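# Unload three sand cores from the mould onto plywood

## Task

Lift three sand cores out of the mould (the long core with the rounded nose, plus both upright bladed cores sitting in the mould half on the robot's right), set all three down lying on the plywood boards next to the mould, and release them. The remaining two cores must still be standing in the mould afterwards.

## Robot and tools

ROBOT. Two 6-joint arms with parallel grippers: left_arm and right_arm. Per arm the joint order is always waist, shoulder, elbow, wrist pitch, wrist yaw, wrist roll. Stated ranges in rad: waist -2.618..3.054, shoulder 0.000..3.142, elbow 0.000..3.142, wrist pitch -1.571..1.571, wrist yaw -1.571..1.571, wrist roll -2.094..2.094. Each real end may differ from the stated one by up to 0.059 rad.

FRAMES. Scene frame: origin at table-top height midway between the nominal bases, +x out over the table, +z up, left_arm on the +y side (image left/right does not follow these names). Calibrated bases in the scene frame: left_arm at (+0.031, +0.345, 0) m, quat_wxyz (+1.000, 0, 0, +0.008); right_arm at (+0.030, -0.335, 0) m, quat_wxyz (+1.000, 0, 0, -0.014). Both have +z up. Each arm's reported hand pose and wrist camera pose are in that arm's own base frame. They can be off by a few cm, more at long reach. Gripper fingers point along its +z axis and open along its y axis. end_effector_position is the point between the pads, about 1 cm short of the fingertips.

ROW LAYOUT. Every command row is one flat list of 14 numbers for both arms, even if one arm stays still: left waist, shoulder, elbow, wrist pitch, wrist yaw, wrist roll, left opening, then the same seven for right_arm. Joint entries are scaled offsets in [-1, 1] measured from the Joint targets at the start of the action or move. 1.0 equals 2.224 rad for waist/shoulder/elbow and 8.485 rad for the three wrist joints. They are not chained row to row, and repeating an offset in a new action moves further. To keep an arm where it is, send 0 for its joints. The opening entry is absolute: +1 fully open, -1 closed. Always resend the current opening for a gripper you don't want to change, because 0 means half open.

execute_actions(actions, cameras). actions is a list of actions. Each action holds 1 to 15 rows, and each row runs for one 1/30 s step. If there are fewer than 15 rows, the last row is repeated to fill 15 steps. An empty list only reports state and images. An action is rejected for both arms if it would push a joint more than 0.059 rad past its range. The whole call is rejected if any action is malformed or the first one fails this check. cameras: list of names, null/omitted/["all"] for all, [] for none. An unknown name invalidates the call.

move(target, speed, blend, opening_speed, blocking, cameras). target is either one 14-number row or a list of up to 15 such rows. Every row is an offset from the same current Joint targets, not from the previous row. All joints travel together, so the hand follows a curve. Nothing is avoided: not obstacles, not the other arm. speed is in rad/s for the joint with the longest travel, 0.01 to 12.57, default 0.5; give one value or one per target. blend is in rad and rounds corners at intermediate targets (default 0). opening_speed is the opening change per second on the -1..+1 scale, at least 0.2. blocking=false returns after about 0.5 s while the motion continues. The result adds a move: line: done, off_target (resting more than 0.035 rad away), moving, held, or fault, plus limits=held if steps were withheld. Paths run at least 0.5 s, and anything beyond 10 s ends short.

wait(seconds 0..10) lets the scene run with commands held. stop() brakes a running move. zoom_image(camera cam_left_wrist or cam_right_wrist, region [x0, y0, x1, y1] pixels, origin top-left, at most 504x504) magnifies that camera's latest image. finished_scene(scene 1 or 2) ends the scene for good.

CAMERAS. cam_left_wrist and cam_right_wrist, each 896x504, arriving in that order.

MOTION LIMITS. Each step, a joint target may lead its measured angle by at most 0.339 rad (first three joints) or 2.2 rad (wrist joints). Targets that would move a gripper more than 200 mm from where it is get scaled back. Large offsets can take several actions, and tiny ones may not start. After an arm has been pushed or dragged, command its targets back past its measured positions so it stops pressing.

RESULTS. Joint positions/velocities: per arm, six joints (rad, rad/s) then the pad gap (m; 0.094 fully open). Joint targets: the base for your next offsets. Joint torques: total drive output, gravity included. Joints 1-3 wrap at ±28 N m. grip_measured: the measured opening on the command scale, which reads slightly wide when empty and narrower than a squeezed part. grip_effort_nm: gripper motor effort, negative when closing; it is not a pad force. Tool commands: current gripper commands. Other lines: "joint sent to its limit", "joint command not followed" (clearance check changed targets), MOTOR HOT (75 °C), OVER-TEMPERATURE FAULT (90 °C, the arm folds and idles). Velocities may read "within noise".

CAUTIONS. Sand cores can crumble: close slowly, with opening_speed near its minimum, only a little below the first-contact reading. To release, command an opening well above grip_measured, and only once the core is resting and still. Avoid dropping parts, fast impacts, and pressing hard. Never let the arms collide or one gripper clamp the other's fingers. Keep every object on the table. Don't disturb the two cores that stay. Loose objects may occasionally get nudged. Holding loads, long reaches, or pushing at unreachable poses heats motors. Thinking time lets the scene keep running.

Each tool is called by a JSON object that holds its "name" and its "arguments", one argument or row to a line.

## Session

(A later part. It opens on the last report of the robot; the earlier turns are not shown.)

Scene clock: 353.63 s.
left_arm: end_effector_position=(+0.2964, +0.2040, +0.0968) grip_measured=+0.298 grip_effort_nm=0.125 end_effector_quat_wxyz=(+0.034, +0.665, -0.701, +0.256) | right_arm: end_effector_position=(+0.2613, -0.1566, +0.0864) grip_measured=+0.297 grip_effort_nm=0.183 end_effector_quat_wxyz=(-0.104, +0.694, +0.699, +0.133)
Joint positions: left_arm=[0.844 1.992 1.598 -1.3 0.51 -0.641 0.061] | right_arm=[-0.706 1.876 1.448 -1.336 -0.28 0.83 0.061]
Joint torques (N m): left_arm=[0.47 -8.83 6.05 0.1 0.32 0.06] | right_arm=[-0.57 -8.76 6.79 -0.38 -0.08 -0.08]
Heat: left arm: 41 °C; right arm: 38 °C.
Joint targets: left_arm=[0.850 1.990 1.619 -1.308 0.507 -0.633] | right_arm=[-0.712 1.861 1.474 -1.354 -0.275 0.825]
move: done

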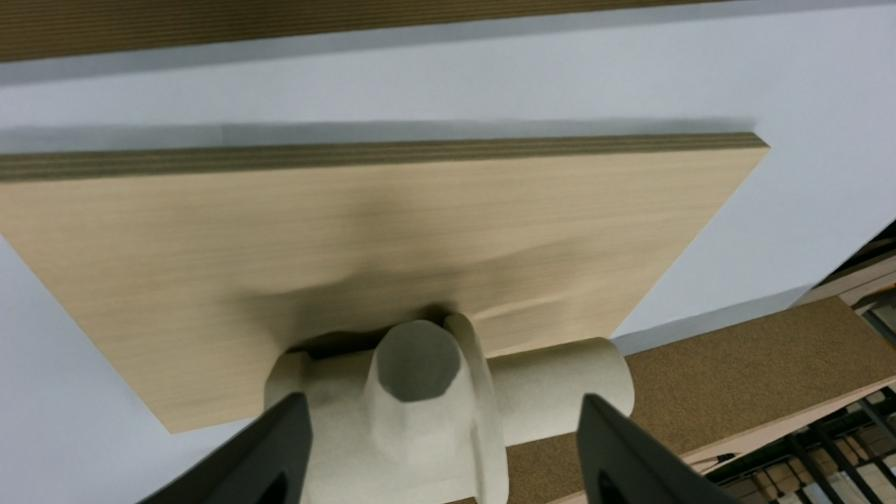

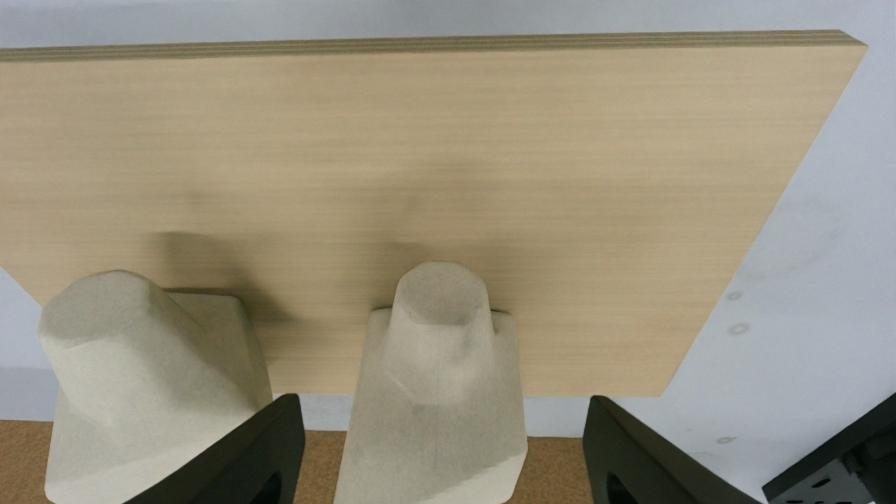

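{"name": "move", "arguments": {
  "target": [
    [0,0.0,0.07,-0.0184,-0.01,0.01,0.3,0,0,0.07,-0.0184,0.005,-0.01,0.3],
    [0,-0.662,-0.475,0.1143,-0.0598,0.0746,0.3,0,-0.603,-0.4065,0.1195,0.0324,-0.0972,0.3]
  ],
  "speed": 0.8,
  "blend": 0.1
}}

{"name": "move", "arguments": {
  "target": [-0.13,-0.08,0,-0.02,0,0,0.3,0.09,-0.08,0,-0.01,0,0,0.3],
  "speed": 0.8
}}

Scene clock: 361.47 s.
left_arm: end_effector_position=(+0.1803, +0.2016, +0.2457) grip_measured=+0.298 grip_effort_nm=0.125 end_effector_quat_wxyz=(+0.539, -0.331, +0.738, +0.235) | right_arm: end_effector_position=(+0.2067, -0.1735, +0.2476) grip_measured=+0.297 grip_effort_nm=0.178 end_effector_quat_wxyz=(+0.553, +0.281, +0.759, -0.199)
Joint positions: left_arm=[0.844 0.528 0.572 -0.358 0.01 -0.008 0.061] | right_arm=[-0.706 0.528 0.581 -0.367 -0.006 0.007 0.061]
Joint torques (N m): left_arm=[0.53 0.12 4.96 2.38 -0.11 0.02] | right_arm=[-0.58 0.16 5.3 1.8 0.05 -0.1]
Heat: left arm: 41 °C; right arm: 39 °C.
Joint targets: left_arm=[0.850 0.517 0.562 -0.339 0.000 -0.001] | right_arm=[-0.712 0.519 0.569 -0.340 0.000 0.001]
move: done; blend cut to 0.0781 rad at target 1

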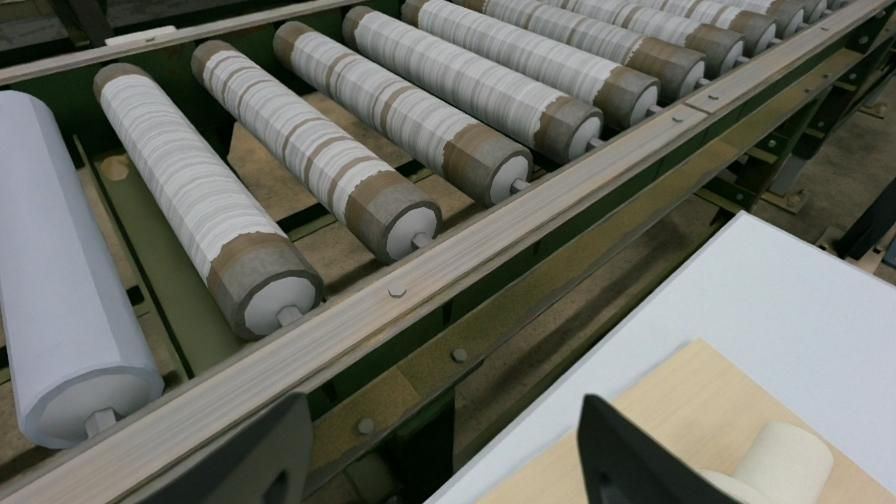

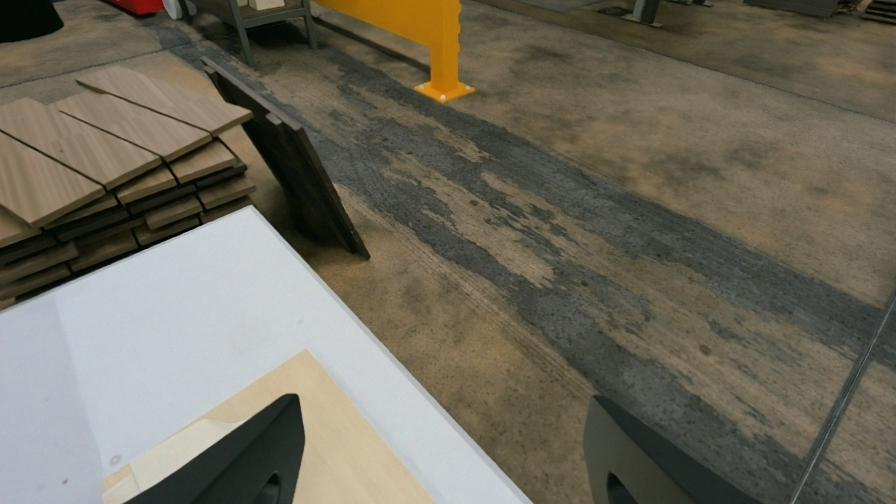

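Scene clock: 362.60 s.
left_arm: end_effector_position=(+0.1991, +0.1275, +0.2511) grip_measured=+0.298 grip_effort_nm=0.115 end_effector_quat_wxyz=(+0.575, -0.226, +0.769, +0.164) | right_arm: end_effector_position=(+0.2099, -0.1184, +0.2764) grip_measured=+0.297 grip_effort_nm=0.178 end_effector_quat_wxyz=(+0.616, +0.200, +0.745, -0.161)
Joint positions: left_arm=[0.569 0.352 0.572 -0.508 0.005 -0.007 0.061] | right_arm=[-0.52 0.351 0.581 -0.421 -0.003 0.006 0.061]
Joint torques (N m): left_arm=[-0.61 1.02 4.56 2.2 -0.02 0.01] | right_arm=[0.69 1.09 4.97 1.5 0.02 -0.1]
Heat: left arm: 41 °C; right arm: 39 °C.
Joint targets: left_arm=[0.561 0.339 0.562 -0.508 0.000 -0.001] | right_arm=[-0.512 0.342 0.569 -0.425 0.000 0.001]
move: done

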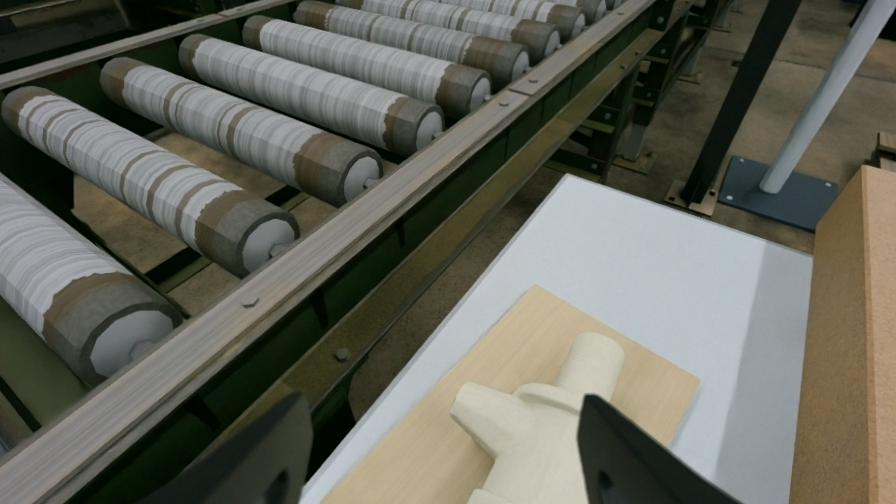

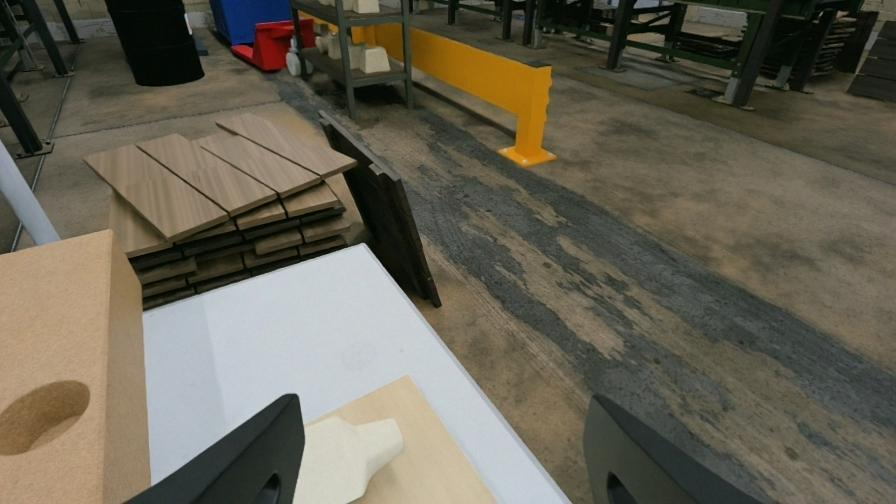

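{"name": "move", "arguments": {
  "target": [0,0,0,0,0,0,0.3,-0.05,0.0,0,-0.055,0,0,0.3],
  "speed": 0.8,
  "cameras": ["cam_right_wrist"]
}}

Scene clock: 367.67 s.
left_arm: end_effector_position=(+0.1991, +0.1274, +0.2509) grip_measured=+0.298 grip_effort_nm=0.115 end_effector_quat_wxyz=(+0.575, -0.226, +0.769, +0.164) | right_arm: end_effector_position=(+0.1594, -0.1111, +0.1726) grip_measured=+0.297 grip_effort_nm=0.178 end_effector_quat_wxyz=(+0.423, +0.274, +0.854, -0.132)
Joint positions: left_arm=[0.569 0.352 0.572 -0.51 0.005 -0.007 0.061] | right_arm=[-0.616 0.351 0.581 -0.883 -0.002 0.006 0.061]
Joint torques (N m): left_arm=[-0.58 0.91 4.62 2.2 -0.02 0.02] | right_arm=[-0.65 1.24 4.75 1.25 0.01 -0.1]
Heat: left arm: 43 °C; right arm: 38 °C.
Joint targets: left_arm=[0.561 0.339 0.562 -0.508 0.000 -0.001] | right_arm=[-0.624 0.342 0.569 -0.892 0.000 0.001]
move: done

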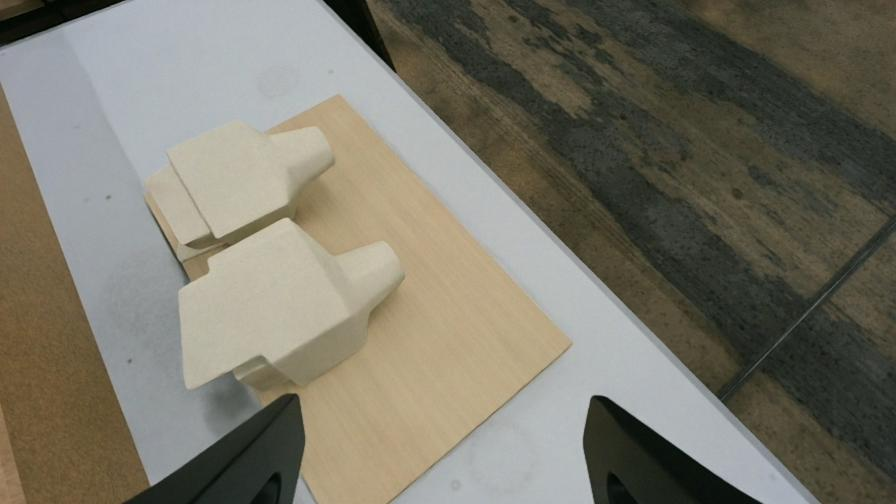

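{"name": "finished_scene", "arguments": {
  "scene": 2
}}

The scene is finished: the task was done.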